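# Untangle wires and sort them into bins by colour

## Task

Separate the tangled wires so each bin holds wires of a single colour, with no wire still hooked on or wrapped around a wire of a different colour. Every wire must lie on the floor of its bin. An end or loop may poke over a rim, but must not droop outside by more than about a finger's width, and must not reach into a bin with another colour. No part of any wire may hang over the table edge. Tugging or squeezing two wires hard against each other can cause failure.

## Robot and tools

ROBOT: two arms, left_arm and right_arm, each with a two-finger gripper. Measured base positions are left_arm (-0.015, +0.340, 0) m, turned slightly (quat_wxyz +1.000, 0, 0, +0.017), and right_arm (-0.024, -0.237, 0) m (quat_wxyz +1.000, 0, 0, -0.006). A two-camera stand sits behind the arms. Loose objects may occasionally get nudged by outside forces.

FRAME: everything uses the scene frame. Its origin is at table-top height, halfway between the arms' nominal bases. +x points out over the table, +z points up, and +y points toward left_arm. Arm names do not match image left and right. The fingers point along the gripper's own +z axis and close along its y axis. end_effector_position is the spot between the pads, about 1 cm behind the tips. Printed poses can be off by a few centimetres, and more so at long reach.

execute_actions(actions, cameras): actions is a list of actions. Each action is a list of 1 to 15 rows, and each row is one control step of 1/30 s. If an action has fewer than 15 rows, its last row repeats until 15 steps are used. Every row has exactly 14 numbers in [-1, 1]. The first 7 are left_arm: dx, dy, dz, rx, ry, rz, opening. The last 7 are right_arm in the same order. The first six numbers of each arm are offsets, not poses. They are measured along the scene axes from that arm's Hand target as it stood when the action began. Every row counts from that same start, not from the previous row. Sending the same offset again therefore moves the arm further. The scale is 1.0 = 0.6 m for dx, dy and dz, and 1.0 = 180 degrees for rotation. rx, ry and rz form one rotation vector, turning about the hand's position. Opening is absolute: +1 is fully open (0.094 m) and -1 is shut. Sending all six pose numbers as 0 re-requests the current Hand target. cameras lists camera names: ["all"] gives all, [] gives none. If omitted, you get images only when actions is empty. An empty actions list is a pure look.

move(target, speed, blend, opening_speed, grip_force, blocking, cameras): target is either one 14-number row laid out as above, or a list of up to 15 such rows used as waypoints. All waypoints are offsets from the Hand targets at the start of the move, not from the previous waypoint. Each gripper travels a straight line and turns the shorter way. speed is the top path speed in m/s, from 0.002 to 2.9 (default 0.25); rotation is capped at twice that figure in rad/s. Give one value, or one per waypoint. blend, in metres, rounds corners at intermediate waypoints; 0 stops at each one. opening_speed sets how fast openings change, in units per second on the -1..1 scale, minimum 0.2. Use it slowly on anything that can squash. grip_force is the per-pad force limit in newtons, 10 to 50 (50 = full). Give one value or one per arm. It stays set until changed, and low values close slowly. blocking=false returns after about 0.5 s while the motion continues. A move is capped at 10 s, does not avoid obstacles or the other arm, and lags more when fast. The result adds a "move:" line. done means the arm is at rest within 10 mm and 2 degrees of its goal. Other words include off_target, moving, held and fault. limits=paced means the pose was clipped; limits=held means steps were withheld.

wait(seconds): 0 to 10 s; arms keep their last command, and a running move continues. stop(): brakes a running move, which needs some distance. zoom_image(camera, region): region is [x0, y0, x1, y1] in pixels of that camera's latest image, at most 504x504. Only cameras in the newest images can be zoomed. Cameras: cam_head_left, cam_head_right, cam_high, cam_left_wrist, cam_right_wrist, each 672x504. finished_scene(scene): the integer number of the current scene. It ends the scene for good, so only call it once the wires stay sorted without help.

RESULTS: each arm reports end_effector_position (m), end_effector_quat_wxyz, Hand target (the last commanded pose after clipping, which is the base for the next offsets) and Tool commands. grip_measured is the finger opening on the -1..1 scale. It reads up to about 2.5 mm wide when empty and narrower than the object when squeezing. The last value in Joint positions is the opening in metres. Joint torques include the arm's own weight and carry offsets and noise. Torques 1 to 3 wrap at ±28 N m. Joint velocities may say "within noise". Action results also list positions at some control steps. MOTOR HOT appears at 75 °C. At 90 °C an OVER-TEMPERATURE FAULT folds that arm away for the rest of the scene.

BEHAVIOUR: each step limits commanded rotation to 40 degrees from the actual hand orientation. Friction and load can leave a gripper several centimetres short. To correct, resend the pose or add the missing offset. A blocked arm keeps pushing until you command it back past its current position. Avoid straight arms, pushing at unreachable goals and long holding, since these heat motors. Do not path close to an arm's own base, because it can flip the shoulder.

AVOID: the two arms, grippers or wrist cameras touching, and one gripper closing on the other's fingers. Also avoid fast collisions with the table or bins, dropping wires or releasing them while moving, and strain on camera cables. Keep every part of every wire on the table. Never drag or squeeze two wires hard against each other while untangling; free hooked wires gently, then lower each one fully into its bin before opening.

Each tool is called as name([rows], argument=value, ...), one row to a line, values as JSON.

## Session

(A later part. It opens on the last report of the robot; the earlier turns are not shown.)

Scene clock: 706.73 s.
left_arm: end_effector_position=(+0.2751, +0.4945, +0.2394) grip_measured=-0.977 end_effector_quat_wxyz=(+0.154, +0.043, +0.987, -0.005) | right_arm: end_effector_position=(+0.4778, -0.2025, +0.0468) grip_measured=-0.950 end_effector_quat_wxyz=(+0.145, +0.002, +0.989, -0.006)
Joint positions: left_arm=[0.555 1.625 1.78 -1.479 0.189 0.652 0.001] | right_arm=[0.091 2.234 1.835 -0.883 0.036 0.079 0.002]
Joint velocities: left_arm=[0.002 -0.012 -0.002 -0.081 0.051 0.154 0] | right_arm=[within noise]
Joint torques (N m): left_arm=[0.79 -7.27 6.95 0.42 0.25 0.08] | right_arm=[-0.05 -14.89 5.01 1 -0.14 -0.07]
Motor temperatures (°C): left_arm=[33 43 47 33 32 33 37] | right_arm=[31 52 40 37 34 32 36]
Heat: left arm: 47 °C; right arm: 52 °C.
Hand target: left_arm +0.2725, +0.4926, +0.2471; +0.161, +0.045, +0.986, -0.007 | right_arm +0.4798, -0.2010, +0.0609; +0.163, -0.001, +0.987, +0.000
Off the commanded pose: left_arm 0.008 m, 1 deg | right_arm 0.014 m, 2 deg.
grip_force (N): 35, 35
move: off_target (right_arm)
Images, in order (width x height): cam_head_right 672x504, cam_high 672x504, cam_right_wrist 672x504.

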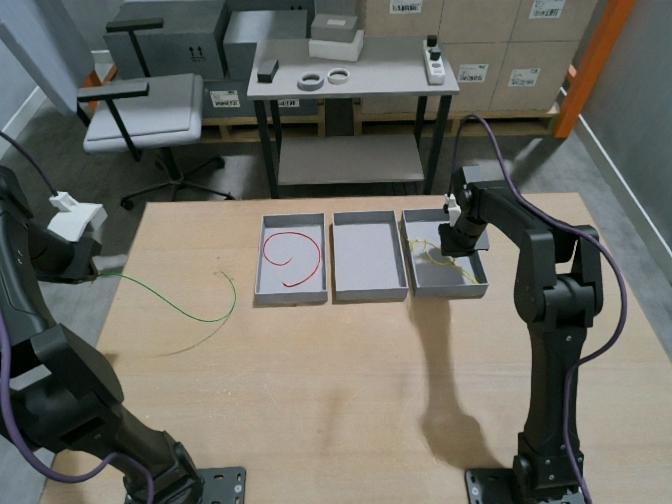

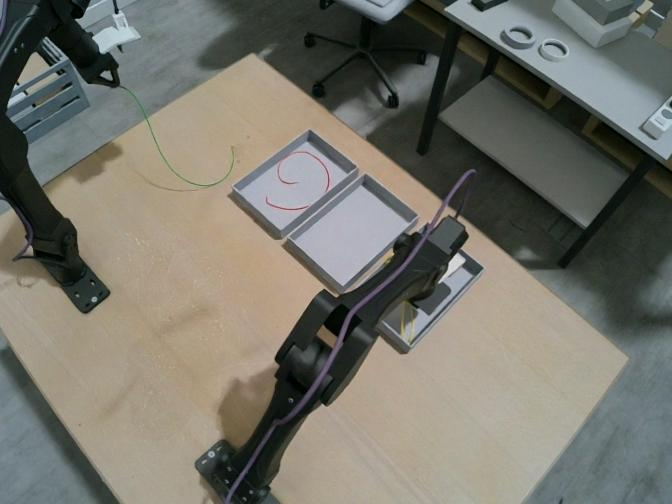

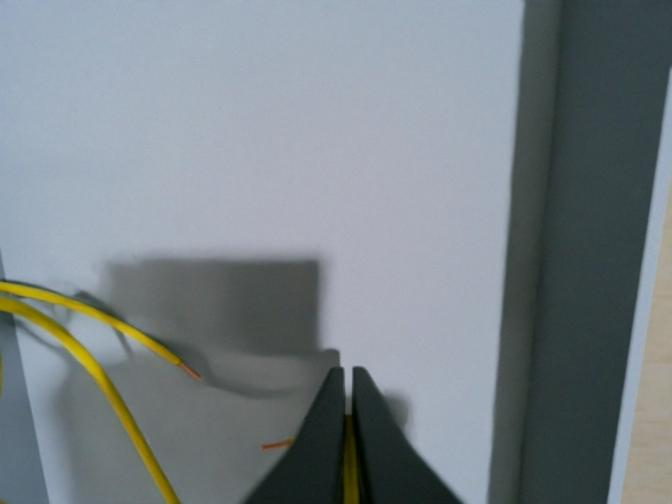

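move([
  [0,0,0,0,0,0,-1, -0.01,-0.008,-0.07,0,0,0,-1],
  [0,0,0,0,0,0,-1, -0.01,-0.008,-0.07,0,0,0,-0.72],
  [0,0,0,0,0,0,-1, -0.01,-0.008,0.12,0,0,0,-0.72],
], speed=0.06, opening_speed=0.3, cameras=["cam_head_right","cam_high","cam_right_wrist"])

zoom_image(camera="cam_head_right", region=[320, 170, 540, 340])

Scene clock: 722.67 s.
left_arm: end_effector_position=(+0.2751, +0.4945, +0.2394) grip_measured=-0.977 end_effector_quat_wxyz=(+0.154, +0.043, +0.987, -0.005) | right_arm: end_effector_position=(+0.4691, -0.2045, +0.1066) grip_measured=-0.722 end_effector_quat_wxyz=(+0.136, -0.001, +0.991, -0.006)
Joint positions: left_arm=[0.555 1.625 1.78 -1.479 0.189 0.652 0.001] | right_arm=[0.088 2.199 2.02 -1.121 0.032 0.07 0.013]
Joint torques (N m): left_arm=[0.73 -7.17 6.8 0.49 0.23 0.12] | right_arm=[-0.5 -14.6 8.76 0.67 -0.14 -0.07]
Motor temperatures (°C): left_arm=[33 43 47 33 32 33 37] | right_arm=[31 56 40 37 34 32 36]
Heat: left arm: 47 °C; right arm: 56 °C.
Hand target: left_arm +0.2725, +0.4926, +0.2471; +0.161, +0.045, +0.986, -0.007 | right_arm +0.4737, -0.2057, +0.1330; +0.163, -0.001, +0.987, +0.000
Off the commanded pose: left_arm 0.008 m, 1 deg | right_arm 0.027 m, 3 deg.
grip_force (N): 35, 35
move: off_target (right_arm)
Images, in order (width x height): cam_head_right 672x504, cam_high 672x504, cam_right_wrist 672x504.

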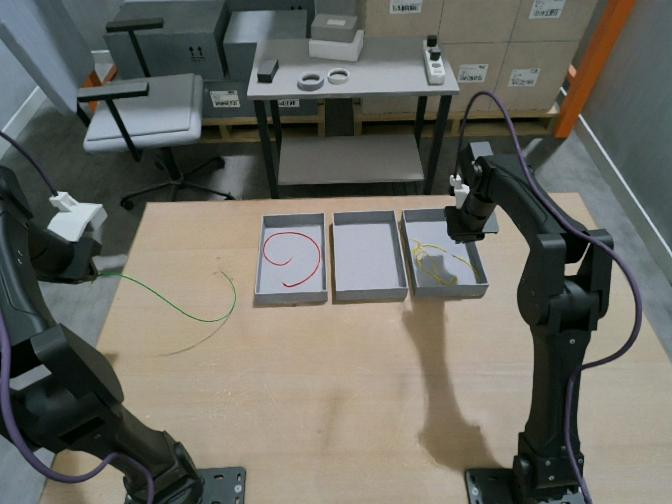

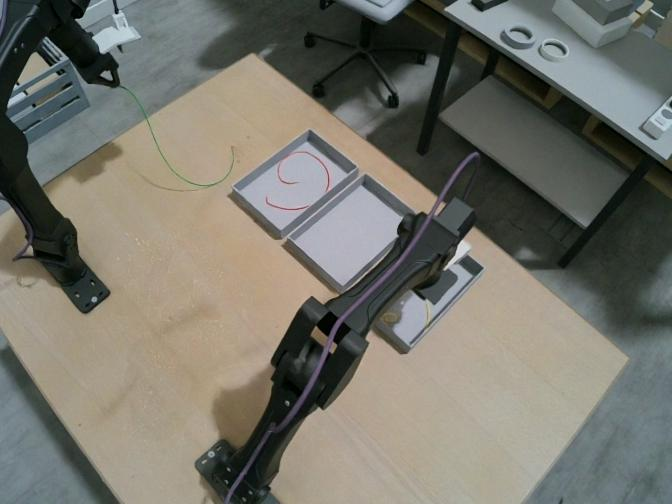

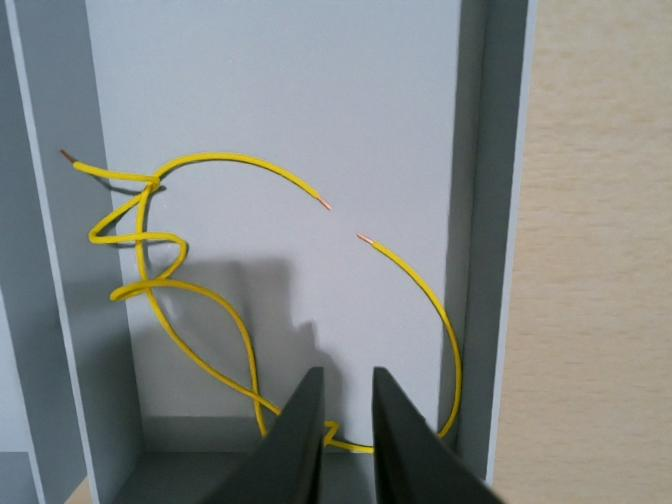

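Scaled by 2.291 from the camera's 672x504 image, which has a finer 960x720 frame.

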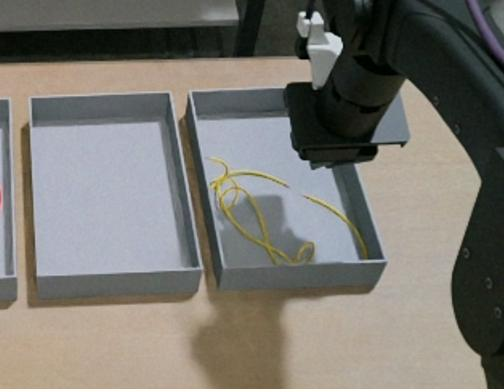

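move([
  [-0.15,-0.1,0.03,0,0,0,-1, -0.05,0,0.15,0,0,0,-0.72],
  [-0.17,-0.45,0.03,0,0,0,-1, -0.3,-0.2,0.15,0,0,0,-0.72],
], speed=0.12, blend=[0.03,0], cameras=["cam_head_right","cam_high","cam_left_wrist"])

Scene clock: 751.90 s.
left_arm: end_effector_position=(+0.1714, +0.2203, +0.2598) grip_measured=-0.977 end_effector_quat_wxyz=(+0.180, +0.050, +0.982, -0.031) | right_arm: end_effector_position=(+0.2971, -0.3288, +0.2191) grip_measured=-0.722 end_effector_quat_wxyz=(+0.154, +0.003, +0.988, -0.004)
Joint positions: left_arm=[-0.747 1.198 1.501 -1.546 -0.17 -0.582 0.001] | right_arm=[-0.318 1.571 1.635 -1.34 -0.09 -0.311 0.013]
Joint torques (N m): left_arm=[-0.54 -2.24 6.46 0.63 -0.19 -0.1] | right_arm=[-0.18 -7.97 4.66 0.91 -0.27 -0.08]
Heat: left arm: 48 °C; right arm: 54 °C.
Hand target: left_arm +0.1705, +0.2226, +0.2651; +0.161, +0.045, +0.986, -0.007 | right_arm +0.2938, -0.3257, +0.2230; +0.163, -0.001, +0.987, +0.000
Off the commanded pose: left_arm 0.006 m, 4 deg | right_arm 0.006 m, 1 deg.
joint sent to its limit (left arm) — joint 4 (wrist pitch), lower limit. The joint targets are off in orientation, not in position.
grip_force (N): 35, 35
move: off_target (left_arm)
Images, in order (width x height): cam_head_right 672x504, cam_high 672x504, cam_left_wrist 672x504.

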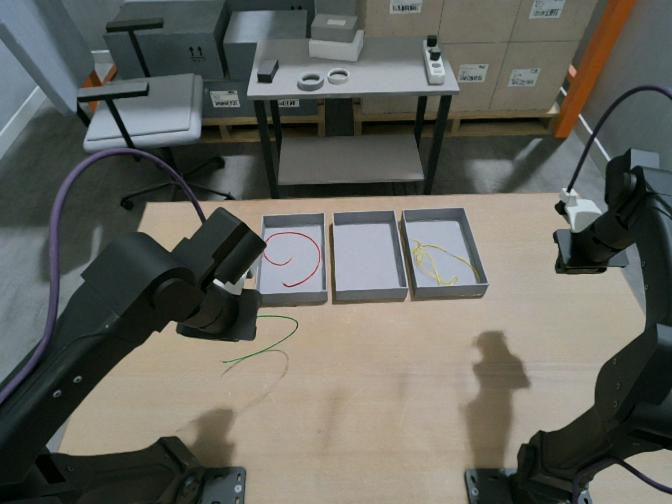

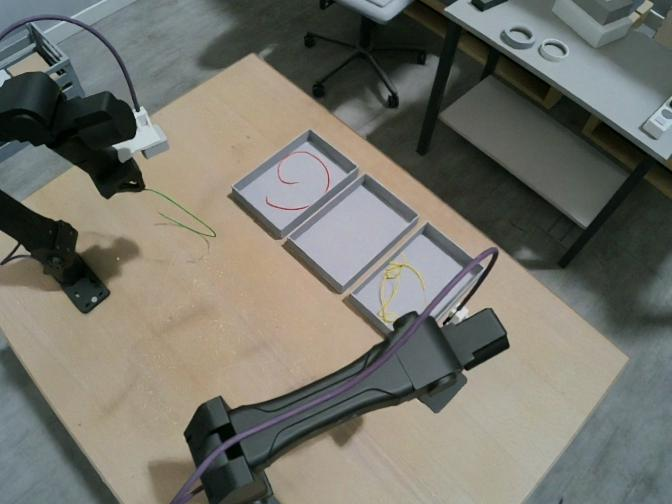

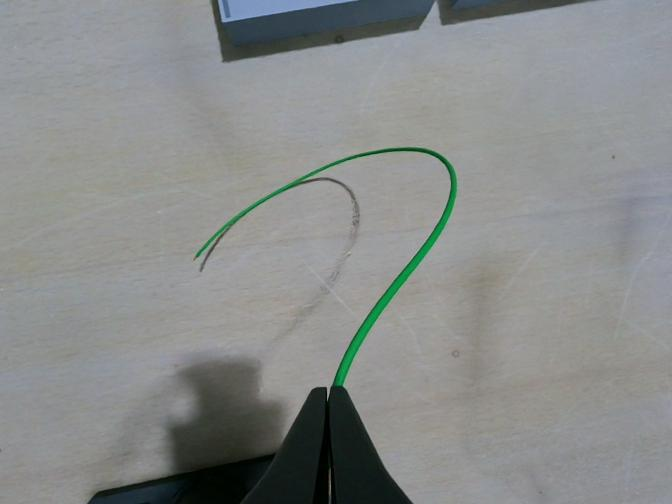

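move([
  [0.1,-0.32,0.06,0,0,0,-1, 0,0,0,0,0,0,-0.72],
  [0.37,-0.34,0.06,0,0,0,-1, 0,0,0,0,0,0,-0.72],
], speed=0.12, blend=[0.03,0], cameras=["cam_head_right","cam_high","cam_left_wrist"])

zoom_image(camera="cam_head_right", region=[240, 170, 460, 340])

Scene clock: 768.03 s.
left_arm: end_effector_position=(+0.3871, +0.0224, +0.3025) grip_measured=-0.977 end_effector_quat_wxyz=(+0.305, +0.054, +0.945, -0.109) | right_arm: end_effector_position=(+0.2971, -0.3288, +0.2191) grip_measured=-0.722 end_effector_quat_wxyz=(+0.154, +0.003, +0.988, -0.004)
Joint positions: left_arm=[-0.777 2.278 2.847 -1.509 -0.207 -0.56 0.001] | right_arm=[-0.318 1.571 1.635 -1.34 -0.09 -0.311 0.013]
Joint torques (N m): left_arm=[0.14 -9.66 5.78 1.39 -0.06 0.06] | right_arm=[-0.17 -7.97 4.64 0.91 -0.27 -0.07]
Motor temperatures (°C): left_arm=[33 42 49 34 32 33 37] | right_arm=[31 51 42 37 34 32 35]
Heat: left arm: 49 °C; right arm: 51 °C.
Hand target: left_arm +0.3925, +0.0186, +0.3011; +0.161, +0.045, +0.986, -0.007 | right_arm +0.2938, -0.3257, +0.2230; +0.163, -0.001, +0.987, +0.000
Off the commanded pose: left_arm 0.007 m, 21 deg | right_arm 0.006 m, 1 deg.
elbow stopped short (left arm): the move would have taken joint 3 (elbow) straighter than the controller allows.
grip_force (N): 35, 35
move: off_target (left_arm)
Images, in order (width x height): cam_head_right 672x504, cam_high 672x504, cam_left_wrist 672x504.

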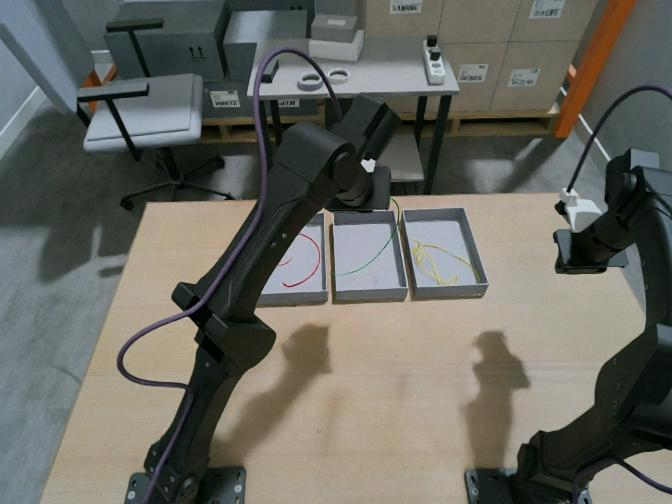

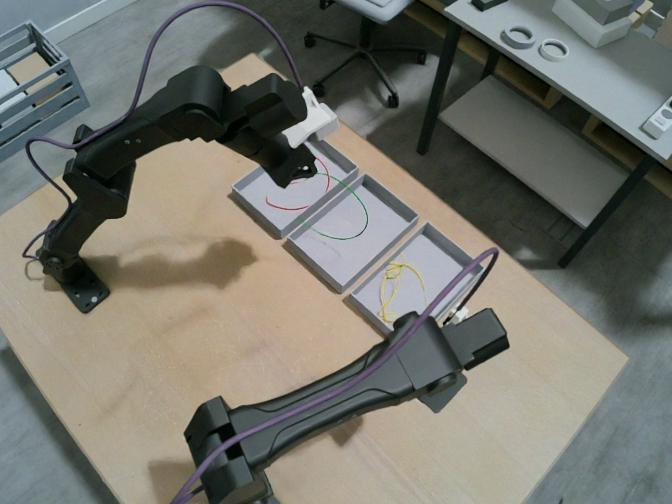

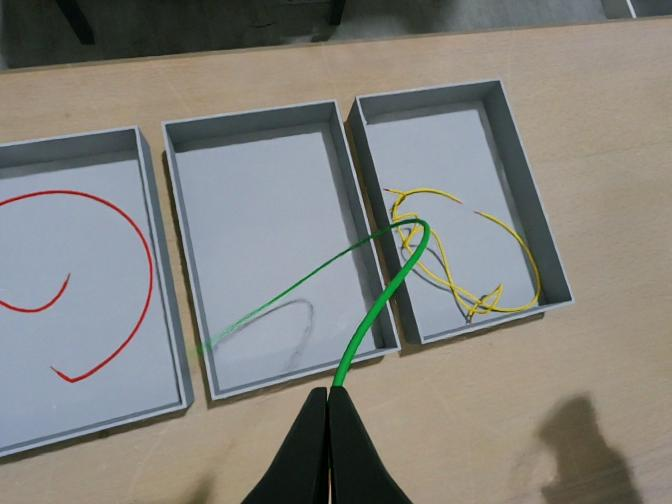

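Scaled by 2.291 from the camera's 672x504 image, which has a finer 960x720 frame.

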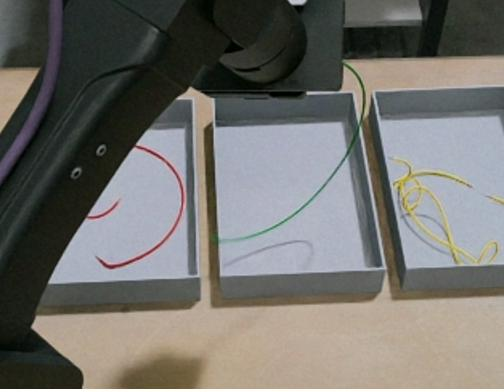

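move(target=[0.015,0.0,-0.2,0,0,0,-1, 0,0,0,0,0,0,-0.72], speed=0.1, cameras=["cam_head_right","cam_high","cam_left_wrist"])

zoom_image(camera="cam_head_right", region=[240, 170, 460, 340])

Scene clock: 781.27 s.
left_arm: end_effector_position=(+0.4012, +0.0131, +0.1965) grip_measured=-0.977 end_effector_quat_wxyz=(+0.209, +0.053, +0.976, -0.044) | right_arm: end_effector_position=(+0.2971, -0.3288, +0.2191) grip_measured=-0.722 end_effector_quat_wxyz=(+0.154, +0.003, +0.988, -0.004)
Joint positions: left_arm=[-0.766 2.471 2.832 -1.544 -0.189 -0.586 0.001] | right_arm=[-0.318 1.571 1.635 -1.34 -0.09 -0.311 0.013]
Joint torques (N m): left_arm=[0.53 -11.37 4.33 0.68 -0.11 -0.08] | right_arm=[-0.18 -7.97 4.66 0.91 -0.27 -0.07]
Heat: left arm: 49 °C; right arm: 50 °C.
Hand target: left_arm +0.4014, +0.0185, +0.1812; +0.161, +0.045, +0.986, -0.007 | right_arm +0.2938, -0.3257, +0.2230; +0.163, -0.001, +0.987, +0.000
Off the commanded pose: left_arm 0.016 m, 7 deg | right_arm 0.006 m, 1 deg.
joint sent to its limit (left arm) — joint 4 (wrist pitch), lower limit. The joint targets are off in orientation, not in position.
grip_force (N): 35, 35
move: off_target (left_arm)
Images, in order (width x height): cam_head_right 672x504, cam_high 672x504, cam_left_wrist 672x504.

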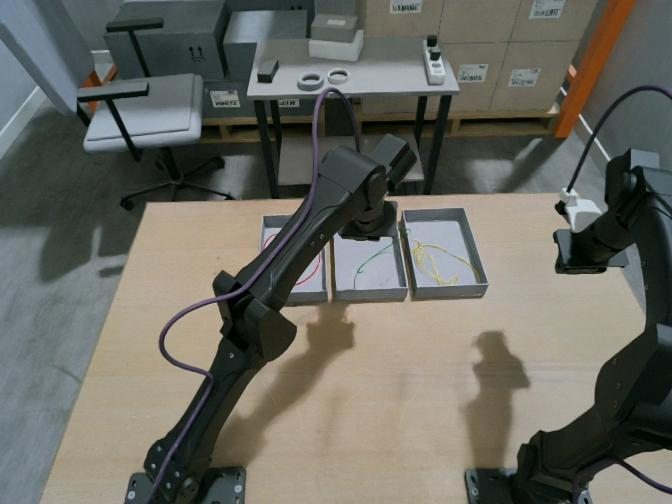

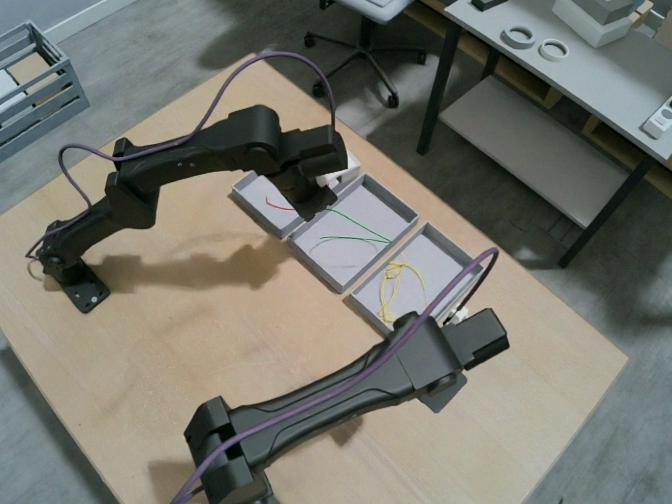

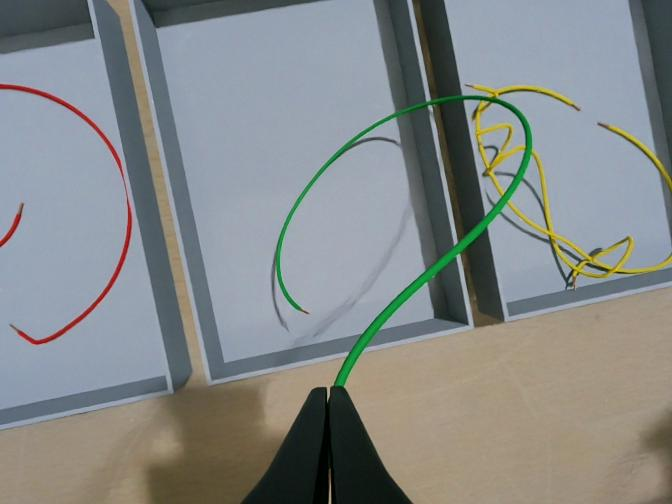

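Scaled by 2.291 from the camera's 672x504 image, which has a finer 960x720 frame.

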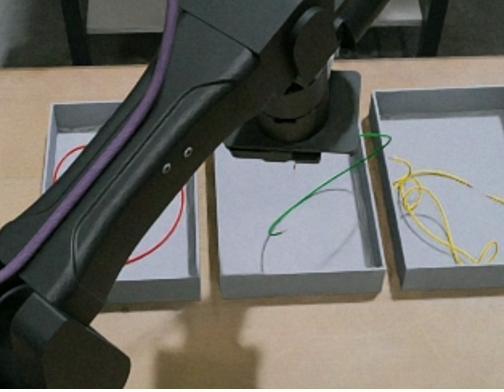

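move([
  [0.0,0.03,0.0,0,0,0.19,-1, 0,0,0,0,0,0,-0.72],
  [0.0,0.03,-0.1,0,0,0.19,-1, 0,0,0,0,0,0,-0.72],
], speed=0.12, cameras=["cam_head_right","cam_high","cam_left_wrist"])

zoom_image(camera="cam_head_right", region=[240, 170, 460, 340])

Scene clock: 799.10 s.
left_arm: end_effector_position=(+0.4046, +0.0324, +0.1339) grip_measured=-0.977 end_effector_quat_wxyz=(+0.179, -0.242, +0.954, -0.002) | right_arm: end_effector_position=(+0.2971, -0.3288, +0.2191) grip_measured=-0.722 end_effector_quat_wxyz=(+0.154, +0.003, +0.988, -0.004)
Joint positions: left_arm=[-0.77 2.539 2.72 -1.544 -0.295 -1.2 0.001] | right_arm=[-0.318 1.571 1.635 -1.34 -0.09 -0.311 0.013]
Joint torques (N m): left_arm=[-0.25 -12.19 4.55 0.36 -0.28 -0.11] | right_arm=[-0.18 -7.95 4.67 0.91 -0.27 -0.07]
Motor temperatures (°C): left_arm=[33 50 47 34 32 33 37] | right_arm=[31 49 41 37 34 32 35]
Heat: left arm: 50 °C; right arm: 49 °C.
Hand target: left_arm +0.4014, +0.0366, +0.1210; +0.156, -0.247, +0.956, +0.040 | right_arm +0.2938, -0.3257, +0.2230; +0.163, -0.001, +0.987, +0.000
Off the commanded pose: left_arm 0.014 m, 6 deg | right_arm 0.006 m, 1 deg.
joint sent to its limit (left arm) — joint 4 (wrist pitch), lower limit. The joint targets are off in orientation, not in position.
grip_force (N): 35, 35
move: off_target (left_arm)
Images, in order (width x height): cam_head_right 672x504, cam_high 672x504, cam_left_wrist 672x504.

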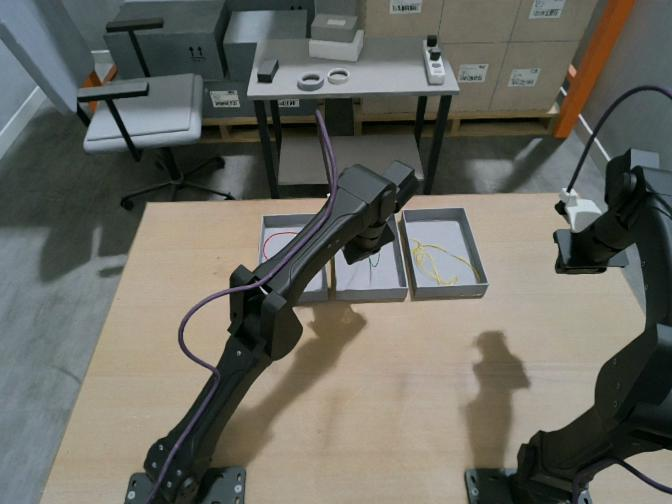

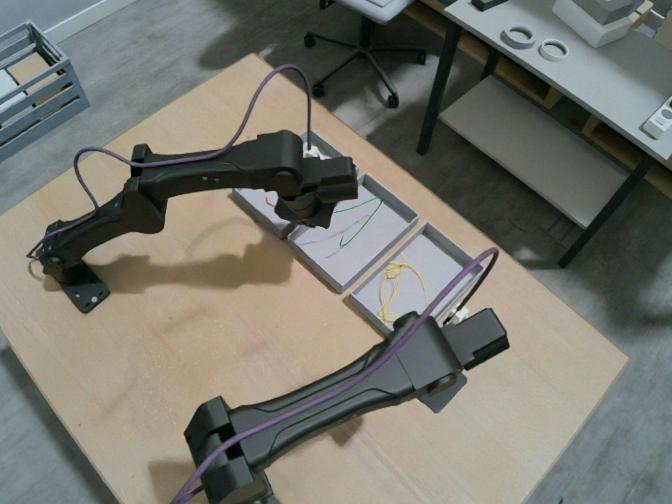

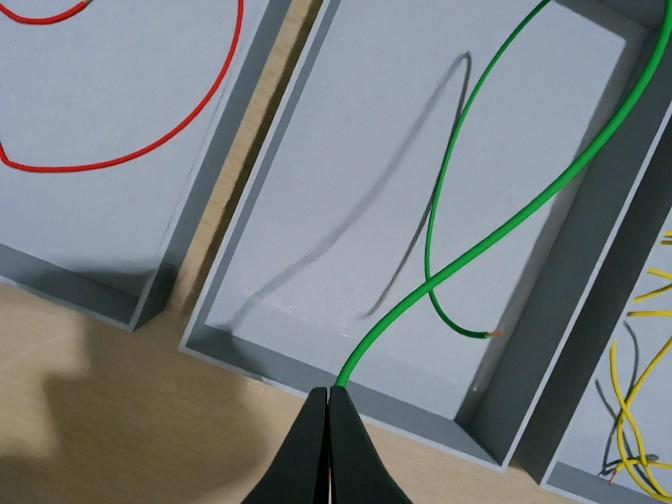

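Scaled by 2.291 from the camera's 672x504 image, which has a finer 960x720 frame.

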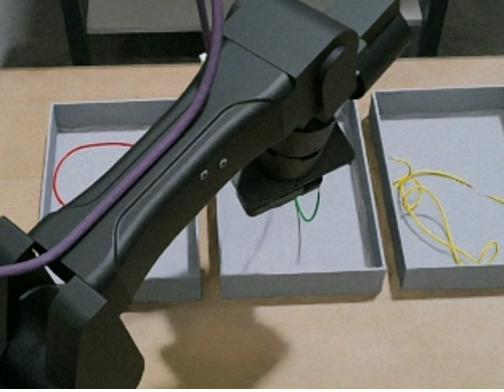

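move([
  [0.0,0.01,-0.1,0,0,0,-1, 0,0,0,0,0,0,-0.72],
  [0.0,0.01,-0.165,0,0,0,-1, 0,0,0,0,0,0,-0.72],
], speed=0.08, blend=[0.01,0], cameras=["cam_head_right","cam_high","cam_left_wrist"])

zoom_image(camera="cam_high", region=[230, 120, 500, 350])

Scene clock: 809.70 s.
left_arm: end_effector_position=(+0.4039, +0.0406, +0.0188) grip_measured=-0.977 end_effector_quat_wxyz=(+0.156, -0.242, +0.957, +0.041) | right_arm: end_effector_position=(+0.2971, -0.3288, +0.2191) grip_measured=-0.722 end_effector_quat_wxyz=(+0.154, +0.003, +0.988, -0.004)
Joint positions: left_arm=[-0.762 2.513 2.217 -1.163 -0.306 -1.207 0.001] | right_arm=[-0.318 1.571 1.635 -1.34 -0.09 -0.311 0.013]
Joint torques (N m): left_arm=[0.06 -15.66 4.45 0.41 -0.14 -0.09] | right_arm=[-0.17 -7.95 4.64 0.91 -0.27 -0.07]
Heat: left arm: 52 °C; right arm: 48 °C.
Hand target: left_arm +0.4015, +0.0425, +0.0221; +0.156, -0.247, +0.956, +0.040 | right_arm +0.2938, -0.3257, +0.2230; +0.163, -0.001, +0.987, +0.000
Off the commanded pose: left_arm 0.004 m, 1 deg | right_arm 0.006 m, 1 deg.
grip_force (N): 35, 35
move: done
Images, in order (width x height): cam_head_right 672x504, cam_high 672x504, cam_left_wrist 672x504.

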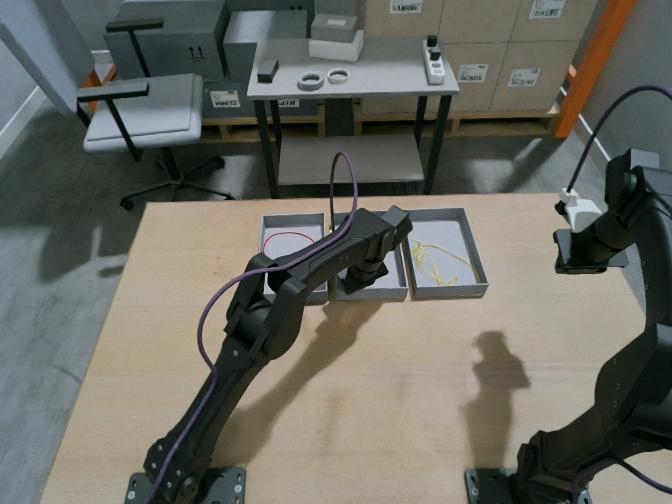

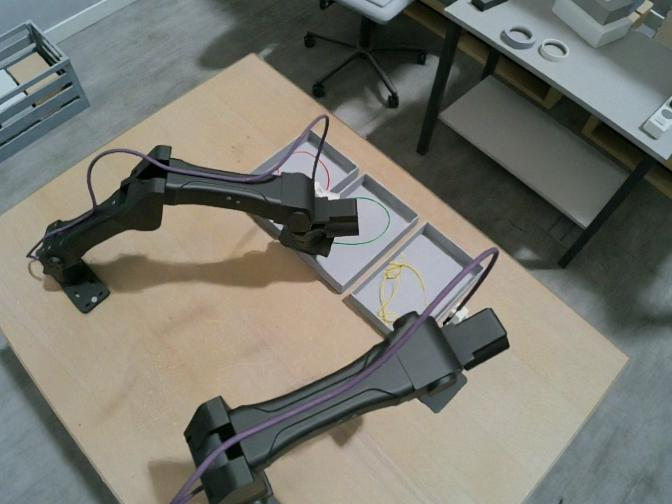

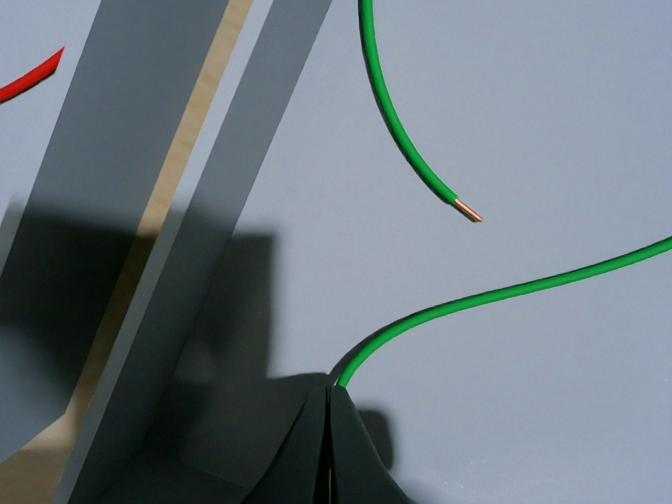

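Scaled by 1.867 from the camera's 672x504 image, which has a finer 960x720 frame.

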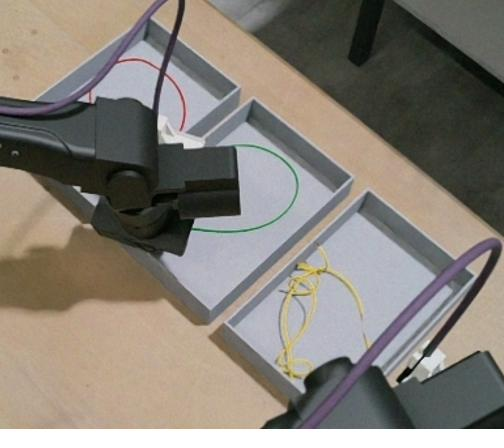

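Release and retract.

move([
  [0,0,0,0,0,0,-0.75, 0,0,0,0,0,0,-0.72],
  [0,0,0.2,0,0,0,-0.75, 0,0,0,0,0,0,-0.72],
  [-0.25,0.2,0.25,0,0,0,-0.75, 0,0,0,0,0,0,-0.72],
], speed=[0.1,0.1,0.2], opening_speed=0.3, blend=[0,0.02,0], cameras=["cam_head_left","cam_high"])

zoom_image(camera="cam_high", region=[230, 120, 500, 350])

zoom_image(camera="cam_head_left", region=[230, 190, 490, 320])

Scene clock: 825.50 s.
left_arm: end_effector_position=(+0.2508, +0.1620, +0.1717) grip_measured=-0.753 end_effector_quat_wxyz=(+0.146, -0.245, +0.958, +0.041) | right_arm: end_effector_position=(+0.2971, -0.3288, +0.2191) grip_measured=-0.722 end_effector_quat_wxyz=(+0.154, +0.003, +0.988, -0.004)
Joint positions: left_arm=[-0.789 1.661 1.548 -1.367 -0.29 -1.242 0.012] | right_arm=[-0.318 1.571 1.635 -1.34 -0.09 -0.311 0.013]
Joint torques (N m): left_arm=[-0.79 -7.97 4.71 0.49 -0.28 -0.12] | right_arm=[-0.18 -7.97 4.64 0.91 -0.27 -0.07]
Heat: left arm: 53 °C; right arm: 48 °C.
Hand target: left_arm +0.2514, +0.1625, +0.1721; +0.156, -0.247, +0.956, +0.040 | right_arm +0.2938, -0.3257, +0.2230; +0.163, -0.001, +0.987, +0.000
Off the commanded pose: left_arm 0.001 m, 1 deg | right_arm 0.006 m, 1 deg.
grip_force (N): 35, 35
move: done
Images, in order (width x height): cam_head_left 672x504, cam_high 672x504.

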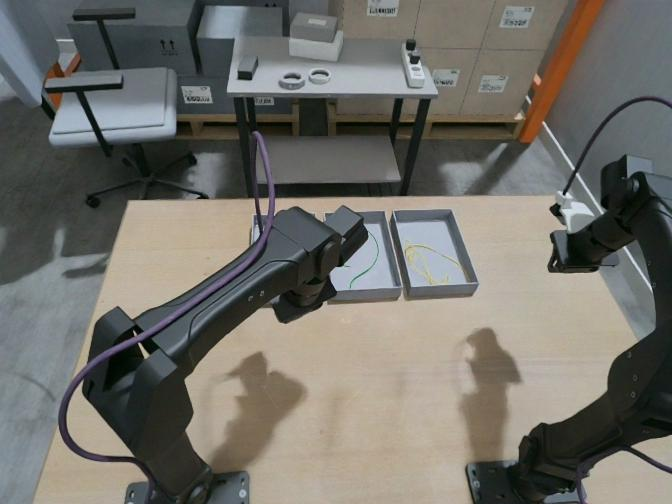

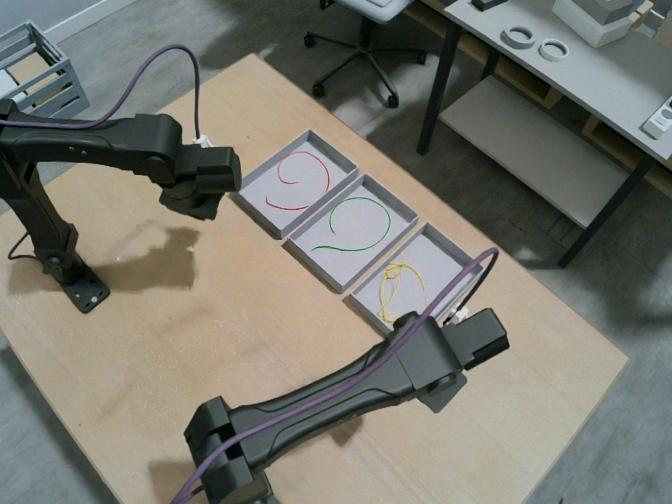

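Scaled by 1.867 from the camera's 672x504 image, which has a finer 960x720 frame.

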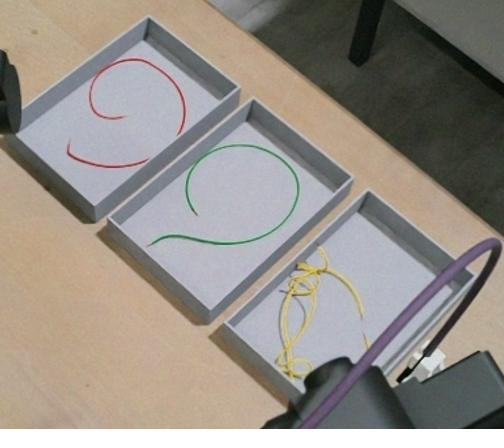

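Scaled by 1.938 from the camera's 672x504 image, which has a finer 960x720 frame.

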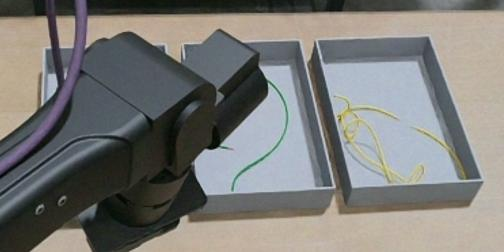

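finished_scene(scene=2)

The scene is finished: the task was done.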